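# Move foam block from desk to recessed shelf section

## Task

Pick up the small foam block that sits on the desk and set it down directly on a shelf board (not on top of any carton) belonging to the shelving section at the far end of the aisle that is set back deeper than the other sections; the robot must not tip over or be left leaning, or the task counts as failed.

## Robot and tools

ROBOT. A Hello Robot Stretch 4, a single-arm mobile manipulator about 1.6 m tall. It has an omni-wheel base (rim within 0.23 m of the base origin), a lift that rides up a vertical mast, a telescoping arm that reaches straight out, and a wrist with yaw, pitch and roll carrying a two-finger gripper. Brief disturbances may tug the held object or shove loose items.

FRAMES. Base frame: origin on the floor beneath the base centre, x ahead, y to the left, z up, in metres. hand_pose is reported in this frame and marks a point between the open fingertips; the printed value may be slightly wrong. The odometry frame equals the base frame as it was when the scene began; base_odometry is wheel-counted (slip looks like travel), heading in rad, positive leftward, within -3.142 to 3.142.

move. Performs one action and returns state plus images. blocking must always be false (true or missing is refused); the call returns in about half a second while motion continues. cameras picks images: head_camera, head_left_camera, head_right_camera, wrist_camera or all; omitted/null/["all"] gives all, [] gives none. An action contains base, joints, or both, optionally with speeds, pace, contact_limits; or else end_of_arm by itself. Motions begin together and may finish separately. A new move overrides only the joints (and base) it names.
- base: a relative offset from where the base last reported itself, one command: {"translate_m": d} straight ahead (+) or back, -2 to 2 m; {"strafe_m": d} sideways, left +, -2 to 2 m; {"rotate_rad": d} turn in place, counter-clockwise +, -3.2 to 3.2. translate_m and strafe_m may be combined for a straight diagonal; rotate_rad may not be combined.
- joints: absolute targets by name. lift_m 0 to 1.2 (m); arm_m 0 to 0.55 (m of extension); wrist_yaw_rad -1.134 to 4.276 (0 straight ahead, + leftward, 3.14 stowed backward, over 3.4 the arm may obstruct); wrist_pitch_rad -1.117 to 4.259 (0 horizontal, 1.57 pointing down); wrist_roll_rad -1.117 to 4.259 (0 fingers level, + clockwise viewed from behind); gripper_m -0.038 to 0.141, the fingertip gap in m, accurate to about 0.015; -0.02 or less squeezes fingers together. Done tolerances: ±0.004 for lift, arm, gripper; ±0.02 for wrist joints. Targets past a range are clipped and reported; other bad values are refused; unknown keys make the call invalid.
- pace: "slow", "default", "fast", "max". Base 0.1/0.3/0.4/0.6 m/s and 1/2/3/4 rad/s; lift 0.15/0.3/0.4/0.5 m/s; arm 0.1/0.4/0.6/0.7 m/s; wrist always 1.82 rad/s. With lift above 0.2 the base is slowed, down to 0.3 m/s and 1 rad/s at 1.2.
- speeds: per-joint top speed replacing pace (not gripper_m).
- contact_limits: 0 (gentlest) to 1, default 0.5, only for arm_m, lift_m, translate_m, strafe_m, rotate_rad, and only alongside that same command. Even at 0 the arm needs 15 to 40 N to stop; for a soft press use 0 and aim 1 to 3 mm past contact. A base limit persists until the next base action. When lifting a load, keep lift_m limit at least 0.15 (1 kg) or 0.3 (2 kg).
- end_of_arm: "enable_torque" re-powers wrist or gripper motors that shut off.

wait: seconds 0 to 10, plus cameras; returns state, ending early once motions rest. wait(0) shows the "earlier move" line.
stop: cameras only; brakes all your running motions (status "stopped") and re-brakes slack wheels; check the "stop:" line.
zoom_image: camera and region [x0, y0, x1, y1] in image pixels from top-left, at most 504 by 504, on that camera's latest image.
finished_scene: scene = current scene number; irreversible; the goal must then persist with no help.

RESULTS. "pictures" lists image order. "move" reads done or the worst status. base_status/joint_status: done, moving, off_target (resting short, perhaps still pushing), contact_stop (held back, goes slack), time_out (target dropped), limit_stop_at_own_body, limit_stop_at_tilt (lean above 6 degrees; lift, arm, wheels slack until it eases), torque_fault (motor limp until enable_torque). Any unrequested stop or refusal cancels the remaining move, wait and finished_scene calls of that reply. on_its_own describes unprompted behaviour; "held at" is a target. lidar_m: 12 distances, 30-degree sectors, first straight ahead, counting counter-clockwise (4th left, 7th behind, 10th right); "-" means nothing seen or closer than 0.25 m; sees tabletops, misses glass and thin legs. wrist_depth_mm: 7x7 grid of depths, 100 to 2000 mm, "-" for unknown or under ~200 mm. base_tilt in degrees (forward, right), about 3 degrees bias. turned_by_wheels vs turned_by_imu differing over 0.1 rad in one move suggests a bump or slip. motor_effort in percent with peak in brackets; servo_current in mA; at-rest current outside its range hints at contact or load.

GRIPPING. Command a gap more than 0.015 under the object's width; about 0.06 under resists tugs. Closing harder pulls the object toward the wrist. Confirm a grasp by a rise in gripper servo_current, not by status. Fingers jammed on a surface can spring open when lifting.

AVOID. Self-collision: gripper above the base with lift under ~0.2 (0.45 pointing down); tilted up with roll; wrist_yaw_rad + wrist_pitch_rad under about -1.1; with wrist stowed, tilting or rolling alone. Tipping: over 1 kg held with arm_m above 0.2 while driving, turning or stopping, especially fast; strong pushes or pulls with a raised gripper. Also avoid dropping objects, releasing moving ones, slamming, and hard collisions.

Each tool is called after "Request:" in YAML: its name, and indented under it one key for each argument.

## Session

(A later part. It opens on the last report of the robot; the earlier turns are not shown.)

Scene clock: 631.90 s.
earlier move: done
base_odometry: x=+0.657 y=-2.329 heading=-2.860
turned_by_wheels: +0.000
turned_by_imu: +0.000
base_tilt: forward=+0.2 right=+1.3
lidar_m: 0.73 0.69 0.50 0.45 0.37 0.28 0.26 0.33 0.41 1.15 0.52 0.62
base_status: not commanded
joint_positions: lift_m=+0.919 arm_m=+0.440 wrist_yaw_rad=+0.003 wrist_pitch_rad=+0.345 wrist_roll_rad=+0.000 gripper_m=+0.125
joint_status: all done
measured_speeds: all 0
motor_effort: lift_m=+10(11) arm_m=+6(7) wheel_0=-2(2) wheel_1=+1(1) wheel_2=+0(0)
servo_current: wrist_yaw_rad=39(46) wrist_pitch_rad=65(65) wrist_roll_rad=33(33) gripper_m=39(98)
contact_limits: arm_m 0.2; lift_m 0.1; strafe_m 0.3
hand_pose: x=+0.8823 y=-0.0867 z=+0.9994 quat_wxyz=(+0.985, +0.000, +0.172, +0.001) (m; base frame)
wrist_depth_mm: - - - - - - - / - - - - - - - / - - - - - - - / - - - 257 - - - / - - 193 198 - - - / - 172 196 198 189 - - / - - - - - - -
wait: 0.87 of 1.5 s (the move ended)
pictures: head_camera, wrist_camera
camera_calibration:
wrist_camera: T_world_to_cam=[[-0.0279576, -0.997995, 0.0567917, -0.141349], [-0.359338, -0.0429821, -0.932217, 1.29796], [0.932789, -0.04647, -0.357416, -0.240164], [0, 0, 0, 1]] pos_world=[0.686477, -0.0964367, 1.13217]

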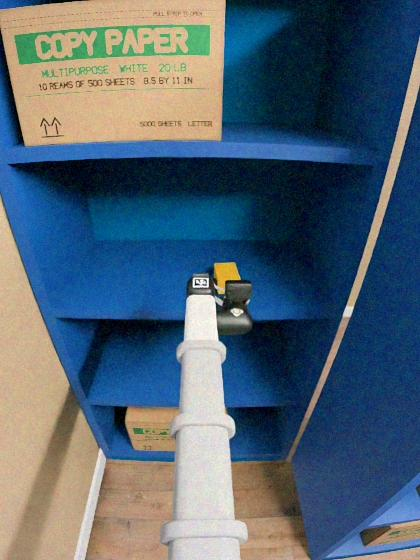

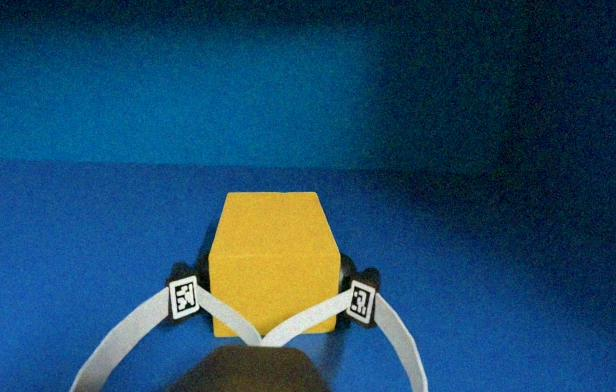

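Request:
move:
  joints: {"gripper_m": 0.092}
  blocking: false
  cameras: []

Request:
wait:
  seconds: 1.0
  cameras: []

Request:
move:
  joints: {"lift_m": 0.923}
  pace: "slow"
  blocking: false
  cameras: ["wrist_camera"]

Request:
move:
  joints: {"lift_m": 0.927}
  pace: "slow"
  blocking: false
  cameras: ["wrist_camera"]

Scene clock: 642.53 s.
move: moving
base_odometry: x=+0.657 y=-2.329 heading=-2.860
turned_by_wheels: +0.000
turned_by_imu: -0.001
base_tilt: forward=+0.5 right=+1.5
lidar_m: 0.74 0.71 0.51 0.47 0.37 0.29 0.27 0.32 0.40 1.18 0.53 0.62
base_status: not commanded
joint_positions: lift_m=+0.919 arm_m=+0.440 wrist_yaw_rad=+0.003 wrist_pitch_rad=+0.345 wrist_roll_rad=+0.000 gripper_m=+0.110
joint_status: gripper_m moving
measured_speeds: all 0
motor_effort: lift_m=+10(10) arm_m=+6(7) wheel_0=-2(2) wheel_1=+1(1) wheel_2=+0(0)
servo_current: wrist_yaw_rad=39(46) wrist_pitch_rad=46(46) wrist_roll_rad=26(33) gripper_m=98(98)
contact_limits: arm_m 0.2; lift_m 0.1; strafe_m 0.3
hand_pose: x=+0.8823 y=-0.0867 z=+0.9994 quat_wxyz=(+0.985, +0.000, +0.172, +0.001) (m; base frame)
wrist_depth_mm: - - - - - - - / - - - - - - - / - - - - - - - / - - - 256 - - - / - - 193 196 - - - / - 171 196 198 189 - - / - - - - - - -
pictures: none
No camera images: "cameras" was empty.

Scene clock: 643.27 s.
earlier move: done
base_odometry: x=+0.657 y=-2.329 heading=-2.860
turned_by_wheels: +0.000
turned_by_imu: +0.000
base_tilt: forward=+0.3 right=+1.4
lidar_m: 0.74 0.68 0.49 0.48 0.39 0.28 0.27 0.33 0.42 1.17 0.51 0.61
base_status: not commanded
joint_positions: lift_m=+0.919 arm_m=+0.440 wrist_yaw_rad=+0.003 wrist_pitch_rad=+0.345 wrist_roll_rad=+0.000 gripper_m=+0.092
joint_status: all done
measured_speeds: all 0
motor_effort: lift_m=+10(11) arm_m=+6(7) wheel_0=-2(2) wheel_1=+1(1) wheel_2=+0(0)
servo_current: wrist_yaw_rad=33(46) wrist_pitch_rad=39(52) wrist_roll_rad=26(33) gripper_m=39(98)
contact_limits: arm_m 0.2; lift_m 0.1; strafe_m 0.3
hand_pose: x=+0.8823 y=-0.0867 z=+0.9994 quat_wxyz=(+0.985, +0.000, +0.172, +0.001) (m; base frame)
wrist_depth_mm: - - - - - - - / - - - - - - - / - - - - - - - / - - - 256 - - - / - - 193 198 - - - / - 172 197 200 189 - - / - - - - - - -
wait: 0.73 of 1 s (the move ended)
pictures: none
No camera images: "cameras" was empty.

Scene clock: 643.77 s.
move: moving
base_odometry: x=+0.657 y=-2.329 heading=-2.860
turned_by_wheels: +0.000
turned_by_imu: +0.000
base_tilt: forward=+0.3 right=+1.6
lidar_m: 0.73 0.69 0.50 0.47 0.39 0.30 0.27 0.34 0.42 1.18 0.52 0.61
base_status: not commanded
joint_positions: lift_m=+0.923 arm_m=+0.440 wrist_yaw_rad=+0.003 wrist_pitch_rad=+0.345 wrist_roll_rad=+0.000 gripper_m=+0.092
joint_status: lift_m moving
measured_speeds: all 0
motor_effort: lift_m=+21(22) arm_m=+6(7) wheel_0=-2(2) wheel_1=+1(1) wheel_2=+0(0)
servo_current: wrist_yaw_rad=33(46) wrist_pitch_rad=39(52) wrist_roll_rad=26(33) gripper_m=46(52)
contact_limits: arm_m 0.2; strafe_m 0.3
hand_pose: x=+0.8823 y=-0.0867 z=+1.0035 quat_wxyz=(+0.985, +0.000, +0.172, +0.001) (m; base frame)
wrist_depth_mm: - - - - - - - / - - - - - - - / - - - - - - - / - - - 260 - - - / - - 196 197 - - - / - 183 196 198 193 - - / - - - - - - -
pictures: wrist_camera
camera_calibration:
wrist_camera: T_world_to_cam=[[-0.027959, -0.997994, 0.0567917, -0.141582], [-0.359338, -0.0429817, -0.932217, 1.30179], [0.932789, -0.0464713, -0.357416, -0.238695], [0, 0, 0, 1]] pos_world=[0.686477, -0.0964368, 1.13628]

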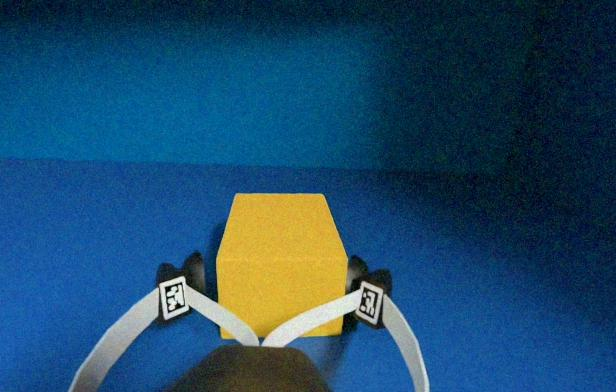

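Scene clock: 644.27 s.
move: moving
base_odometry: x=+0.657 y=-2.329 heading=-2.860
turned_by_wheels: +0.000
turned_by_imu: +0.000
base_tilt: forward=+0.4 right=+1.4
lidar_m: 0.73 0.70 0.47 0.47 0.38 0.30 0.26 0.33 0.40 1.17 0.51 0.62
base_status: not commanded
joint_positions: lift_m=+0.927 arm_m=+0.440 wrist_yaw_rad=+0.003 wrist_pitch_rad=+0.345 wrist_roll_rad=+0.000 gripper_m=+0.092
joint_status: lift_m moving
measured_speeds: all 0
motor_effort: lift_m=+24(24) arm_m=+6(7) wheel_0=-2(2) wheel_1=+1(1) wheel_2=+0(0)
servo_current: wrist_yaw_rad=33(39) wrist_pitch_rad=33(59) wrist_roll_rad=33(33) gripper_m=39(46)
contact_limits: arm_m 0.2; strafe_m 0.3
hand_pose: x=+0.8823 y=-0.0867 z=+1.0074 quat_wxyz=(+0.985, +0.000, +0.172, +0.001) (m; base frame)
wrist_depth_mm: - - - - - - - / - - - - - - - / - - - - - - - / - - - 260 - - - / - - 202 200 - - - / - 183 196 198 195 - - / - - - - - - -
pictures: wrist_camera
camera_calibration:
wrist_camera: T_world_to_cam=[[-0.0279592, -0.997994, 0.0567917, -0.141803], [-0.359338, -0.0429816, -0.932217, 1.30543], [0.932789, -0.0464715, -0.357416, -0.2373], [0, 0, 0, 1]] pos_world=[0.686477, -0.0964369, 1.14018]

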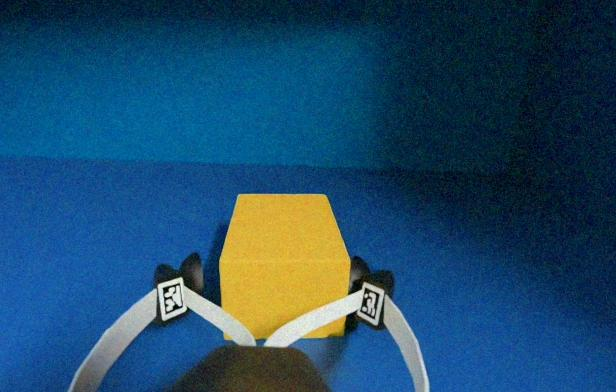

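Request:
move:
  joints: {"gripper_m": 0.115, "lift_m": 0.934}
  pace: "slow"
  blocking: false
  cameras: []

Request:
wait:
  seconds: 1.0
  cameras: ["wrist_camera"]

Scene clock: 650.23 s.
earlier move: done
move: moving
base_odometry: x=+0.657 y=-2.329 heading=-2.860
turned_by_wheels: +0.000
turned_by_imu: -0.001
base_tilt: forward=+0.4 right=+1.3
lidar_m: 0.73 0.68 0.49 0.46 0.40 0.30 0.26 0.33 0.42 1.18 0.52 0.62
base_status: not commanded
joint_positions: lift_m=+0.934 arm_m=+0.440 wrist_yaw_rad=+0.003 wrist_pitch_rad=+0.348 wrist_roll_rad=+0.000 gripper_m=+0.101
joint_status: lift_m moving; gripper_m moving
measured_speeds: all 0
motor_effort: lift_m=+24(25) arm_m=+6(7) wheel_0=-2(2) wheel_1=+1(1) wheel_2=+0(0)
servo_current: wrist_yaw_rad=33(46) wrist_pitch_rad=52(59) wrist_roll_rad=26(33) gripper_m=59(72)
contact_limits: arm_m 0.2; strafe_m 0.3
hand_pose: x=+0.8820 y=-0.0867 z=+1.0135 quat_wxyz=(+0.985, +0.000, +0.173, +0.001) (m; base frame)
wrist_depth_mm: - - - - - - - / - - - - - - - / - - - - - - - / - - - 260 - - - / - - 201 203 - - - / - 186 198 201 192 - - / - - - - - - -
pictures: none
No camera images: "cameras" was empty.

Scene clock: 651.20 s.
earlier move: done
base_odometry: x=+0.657 y=-2.329 heading=-2.860
turned_by_wheels: +0.000
turned_by_imu: +0.000
base_tilt: forward=+0.4 right=+1.3
lidar_m: 0.74 0.66 0.49 0.45 0.38 0.29 0.27 0.32 0.41 1.15 0.52 0.61
base_status: not commanded
joint_positions: lift_m=+0.934 arm_m=+0.440 wrist_yaw_rad=+0.003 wrist_pitch_rad=+0.348 wrist_roll_rad=+0.000 gripper_m=+0.115
joint_status: all done
measured_speeds: all 0
motor_effort: lift_m=+24(25) arm_m=+7(7) wheel_0=-2(2) wheel_1=+1(1) wheel_2=+0(0)
servo_current: wrist_yaw_rad=39(46) wrist_pitch_rad=39(59) wrist_roll_rad=33(39) gripper_m=52(78)
contact_limits: arm_m 0.2; strafe_m 0.3
hand_pose: x=+0.8820 y=-0.0867 z=+1.0135 quat_wxyz=(+0.985, +0.000, +0.173, +0.001) (m; base frame)
wrist_depth_mm: - - - - - - - / - - - - - - - / - - - - - - - / - - - 260 - - - / - - 200 203 - - - / - 186 198 201 193 - - / - - - - - - -
wait: 0.97 of 1 s (the move ended)
pictures: wrist_camera
camera_calibration:
wrist_camera: T_world_to_cam=[[-0.0277995, -0.997994, 0.0568778, -0.142389], [-0.361962, -0.0429886, -0.931201, 1.31234], [0.931778, -0.0464745, -0.36004, -0.231297], [0, 0, 0, 1]] pos_world=[0.686577, -0.0964366, 1.14688]

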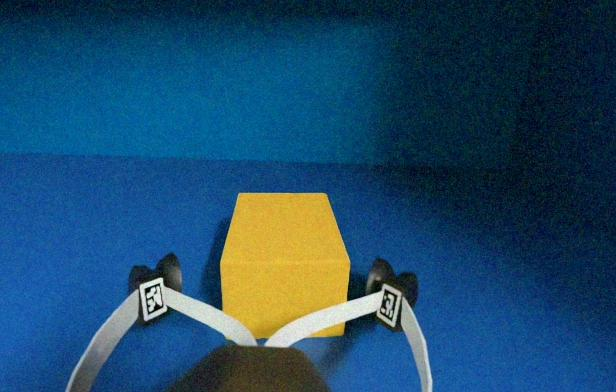

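Request:
move:
  joints: {"lift_m": 0.944}
  pace: "slow"
  blocking: false
  cameras: []

Request:
wait:
  seconds: 0.8
  cameras: ["head_camera", "wrist_camera"]

Request:
zoom_image:
  camera: "head_camera"
  region: [160, 220, 300, 350]

Scene clock: 684.03 s.
move: moving
base_odometry: x=+0.657 y=-2.329 heading=-2.860
turned_by_wheels: +0.000
turned_by_imu: -0.001
base_tilt: forward=+0.3 right=+1.3
lidar_m: 0.74 0.69 0.49 0.46 0.39 0.29 0.28 0.31 0.42 1.17 0.51 0.62
base_status: not commanded
joint_positions: lift_m=+0.944 arm_m=+0.440 wrist_yaw_rad=+0.003 wrist_pitch_rad=+0.350 wrist_roll_rad=+0.000 gripper_m=+0.115
joint_status: lift_m moving
measured_speeds: all 0
motor_effort: lift_m=+23(26) arm_m=+6(7) wheel_0=-2(2) wheel_1=+1(1) wheel_2=+0(0)
servo_current: wrist_yaw_rad=39(46) wrist_pitch_rad=52(52) wrist_roll_rad=26(33) gripper_m=39(46)
contact_limits: arm_m 0.2; strafe_m 0.3
hand_pose: x=+0.8818 y=-0.0867 z=+1.0230 quat_wxyz=(+0.985, +0.000, +0.174, +0.001) (m; base frame)
wrist_depth_mm: - - - - - - - / - - - - - - - / - - - - - - - / - - - - - - - / - - 215 218 - - - / - 186 198 201 193 - - / - - - - - - -
pictures: none
No camera images: "cameras" was empty.

Scene clock: 684.27 s.
earlier move: done
base_odometry: x=+0.657 y=-2.329 heading=-2.860
turned_by_wheels: +0.000
turned_by_imu: +0.000
base_tilt: forward=+0.4 right=+1.2
lidar_m: 0.73 0.69 0.50 0.46 0.39 0.29 0.28 0.32 0.42 1.16 0.53 0.60
base_status: not commanded
joint_positions: lift_m=+0.944 arm_m=+0.440 wrist_yaw_rad=+0.003 wrist_pitch_rad=+0.350 wrist_roll_rad=+0.000 gripper_m=+0.115
joint_status: all done
measured_speeds: all 0
motor_effort: lift_m=+24(26) arm_m=+6(7) wheel_0=-2(2) wheel_1=+1(1) wheel_2=+0(0)
servo_current: wrist_yaw_rad=33(46) wrist_pitch_rad=52(52) wrist_roll_rad=33(33) gripper_m=39(59)
contact_limits: arm_m 0.2; strafe_m 0.3
hand_pose: x=+0.8818 y=-0.0867 z=+1.0230 quat_wxyz=(+0.985, +0.000, +0.174, +0.001) (m; base frame)
wrist_depth_mm: - - - - - - - / - - - - - - - / - - - - - - - / - - - - - - - / - - 216 216 - - - / - 186 199 202 193 - - / - - - - - - -
wait: 0.23 of 0.8 s (the move ended)
pictures: head_camera, wrist_camera
camera_calibration:
wrist_camera: T_world_to_cam=[[-0.0276989, -0.997994, 0.056931, -0.143076], [-0.363592, -0.0429932, -0.930566, 1.32189], [0.931146, -0.0464753, -0.361672, -0.225498], [0, 0, 0, 1]] pos_world=[0.686639, -0.0964364, 1.1567]

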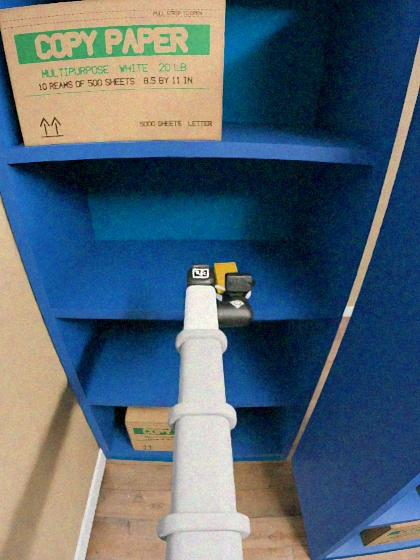

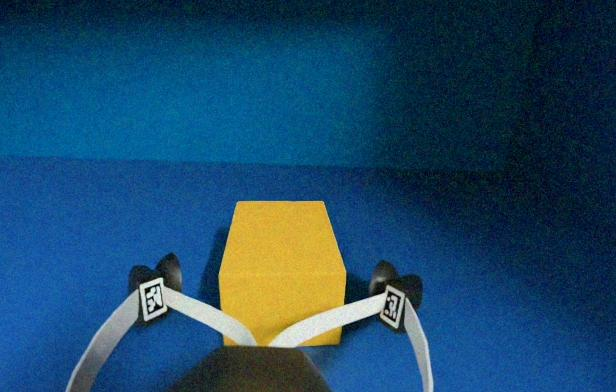

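Scaled by 3.600 from the camera's 420x560 image, which has a finer 1200x1600 frame.

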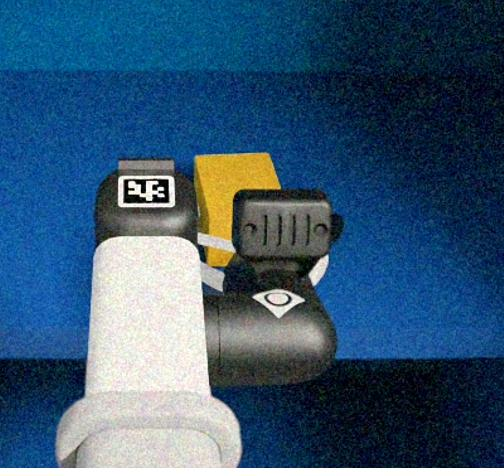

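Request:
move:
  joints: {"arm_m": 0.36}
  pace: "slow"
  contact_limits: {"arm_m": 0.1}
  blocking: false
  cameras: []

Request:
wait:
  seconds: 2
  cameras: ["head_camera", "wrist_camera"]

Scene clock: 695.13 s.
move: moving
base_odometry: x=+0.657 y=-2.329 heading=-2.860
turned_by_wheels: +0.000
turned_by_imu: -0.001
base_tilt: forward=+0.5 right=+1.4
lidar_m: 0.74 0.68 0.50 0.47 0.40 0.29 0.28 0.32 0.42 1.18 0.53 0.61
base_status: not commanded
joint_positions: lift_m=+0.944 arm_m=+0.427 wrist_yaw_rad=+0.003 wrist_pitch_rad=+0.350 wrist_roll_rad=+0.000 gripper_m=+0.115
joint_status: arm_m moving
measured_speeds: translate_m=+0.000 strafe_m=+0.000 rotate_rad=+0.000 lift_m=+0.000 arm_m=-0.050 wrist_yaw_rad=+0.000 wrist_pitch_rad=+0.000 wrist_roll_rad=+0.000
motor_effort: lift_m=+24(24) arm_m=-9(10) wheel_0=-2(2) wheel_1=+1(1) wheel_2=+0(0)
servo_current: wrist_yaw_rad=33(46) wrist_pitch_rad=33(52) wrist_roll_rad=26(33) gripper_m=46(52)
contact_limits: arm_m 0.1; strafe_m 0.3
hand_pose: x=+0.8692 y=-0.0867 z=+1.0230 quat_wxyz=(+0.985, +0.000, +0.174, +0.001) (m; base frame)
wrist_depth_mm: - - - - - - - / - - - - - - - / - - - - - - - / - - - - - - - / - - 216 217 - - - / - 186 211 215 193 - - / - - - - - - -
pictures: none
No camera images: "cameras" was empty.

Scene clock: 696.70 s.
earlier move: done
base_odometry: x=+0.657 y=-2.329 heading=-2.860
turned_by_wheels: +0.000
turned_by_imu: +0.000
base_tilt: forward=+0.4 right=+1.3
lidar_m: 0.72 0.68 0.50 0.46 0.38 0.29 0.26 0.32 0.41 1.17 0.53 0.60
base_status: not commanded
joint_positions: lift_m=+0.944 arm_m=+0.360 wrist_yaw_rad=+0.003 wrist_pitch_rad=+0.350 wrist_roll_rad=+0.000 gripper_m=+0.115
joint_status: all done
measured_speeds: all 0
motor_effort: lift_m=+24(24) arm_m=-7(10) wheel_0=-2(2) wheel_1=+1(1) wheel_2=+0(0)
servo_current: wrist_yaw_rad=39(46) wrist_pitch_rad=39(52) wrist_roll_rad=33(33) gripper_m=46(52)
contact_limits: arm_m 0.1; strafe_m 0.3
hand_pose: x=+0.8023 y=-0.0867 z=+1.0230 quat_wxyz=(+0.985, +0.000, +0.174, +0.001) (m; base frame)
wrist_depth_mm: - - - - - - - / - - - - - - - / - - - - - - - / - - - 300 - - - / - - - 282 - - - / - 186 - - 193 - - / - - - - - - -
wait: 1.57 of 2 s (the move ended)
pictures: head_camera, wrist_camera
camera_calibration:
wrist_camera: T_world_to_cam=[[-0.0276966, -0.997994, 0.0569324, -0.145281], [-0.363632, -0.0429933, -0.93055, 1.29298], [0.931131, -0.0464755, -0.361711, -0.151402], [0, 0, 0, 1]] pos_world=[0.607121, -0.0964364, 1.15669]

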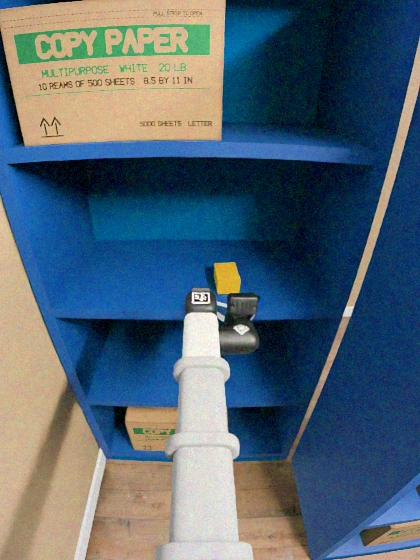

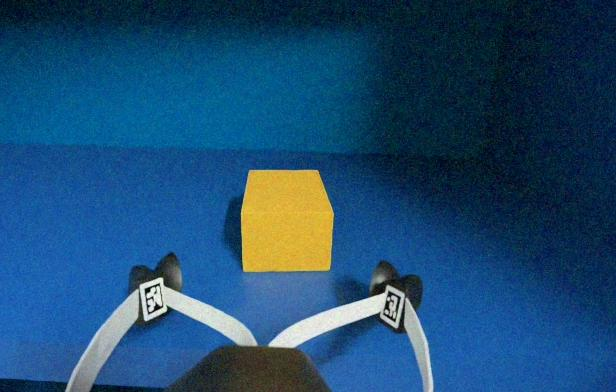

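Request:
move:
  joints: {"arm_m": 0.1}
  blocking: false
  cameras: []

Request:
wait:
  seconds: 2
  cameras: ["head_camera", "wrist_camera"]

Scene clock: 700.93 s.
move: moving
base_odometry: x=+0.657 y=-2.329 heading=-2.860
turned_by_wheels: +0.000
turned_by_imu: -0.001
base_tilt: forward=+0.4 right=+1.2
lidar_m: 0.73 0.67 0.48 0.46 0.40 0.28 0.28 0.31 0.40 1.17 0.52 0.62
base_status: not commanded
joint_positions: lift_m=+0.944 arm_m=+0.308 wrist_yaw_rad=+0.003 wrist_pitch_rad=+0.350 wrist_roll_rad=+0.000 gripper_m=+0.115
joint_status: arm_m moving
measured_speeds: translate_m=+0.000 strafe_m=+0.000 rotate_rad=+0.000 lift_m=+0.000 arm_m=-0.198 wrist_yaw_rad=+0.000 wrist_pitch_rad=+0.000 wrist_roll_rad=+0.000
motor_effort: lift_m=+24(24) arm_m=-5(9) wheel_0=-2(2) wheel_1=+1(1) wheel_2=+0(0)
servo_current: wrist_yaw_rad=46(46) wrist_pitch_rad=59(59) wrist_roll_rad=26(33) gripper_m=52(52)
contact_limits: strafe_m 0.3
hand_pose: x=+0.7499 y=-0.0867 z=+1.0230 quat_wxyz=(+0.985, +0.000, +0.174, +0.001) (m; base frame)
wrist_depth_mm: - - - - - - - / - - - - - - - / - - - - - - - / - - - 322 - - - / - - - 330 - - - / - 184 - - 194 - - / - - - - - - -
pictures: none
No camera images: "cameras" was empty.

Scene clock: 702.33 s.
earlier move: done
base_odometry: x=+0.657 y=-2.329 heading=-2.860
turned_by_wheels: +0.000
turned_by_imu: +0.000
base_tilt: forward=+0.3 right=+1.3
lidar_m: 0.73 0.70 0.49 0.46 0.38 0.27 0.27 0.31 0.41 1.17 0.53 0.62
base_status: not commanded
joint_positions: lift_m=+0.944 arm_m=+0.100 wrist_yaw_rad=+0.003 wrist_pitch_rad=+0.350 wrist_roll_rad=+0.000 gripper_m=+0.115
joint_status: all done
measured_speeds: all 0
motor_effort: lift_m=+24(24) arm_m=-6(12) wheel_0=-2(2) wheel_1=+1(1) wheel_2=+0(0)
servo_current: wrist_yaw_rad=46(46) wrist_pitch_rad=46(59) wrist_roll_rad=33(33) gripper_m=46(52)
contact_limits: strafe_m 0.3
hand_pose: x=+0.5423 y=-0.0867 z=+1.0230 quat_wxyz=(+0.985, +0.000, +0.174, +0.001) (m; base frame)
wrist_depth_mm: - - - - - - - / 820 - - - - - - / - - - - - - - / - - - - - - - / - 960 - - - - - / - 186 - - 193 - - / - - - - - 574 512
wait: 1.40 of 2 s (the move ended)
pictures: head_camera, wrist_camera
camera_calibration:
wrist_camera: T_world_to_cam=[[-0.0276931, -0.997994, 0.0569342, -0.152486], [-0.363687, -0.0429935, -0.930529, 1.19843], [0.931109, -0.0464755, -0.361767, 0.0907677], [0, 0, 0, 1]] pos_world=[0.347117, -0.0964364, 1.15669]

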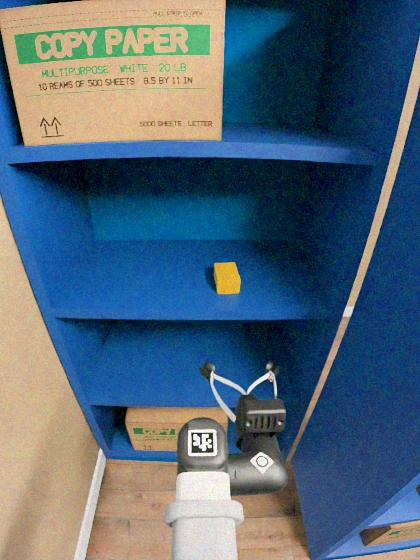

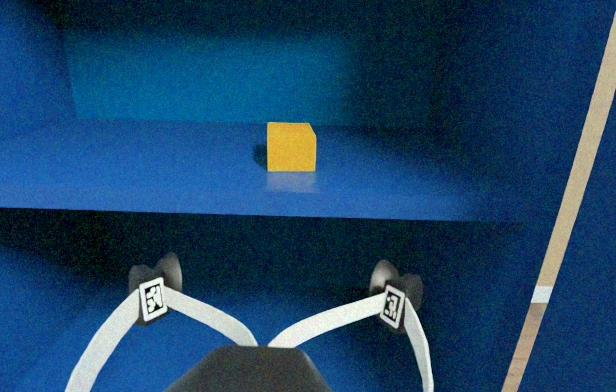

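The block is standing on the shelf itself, clear of the gripper.

Request:
finished_scene:
  scene: 2

The scene is finished: the task was done.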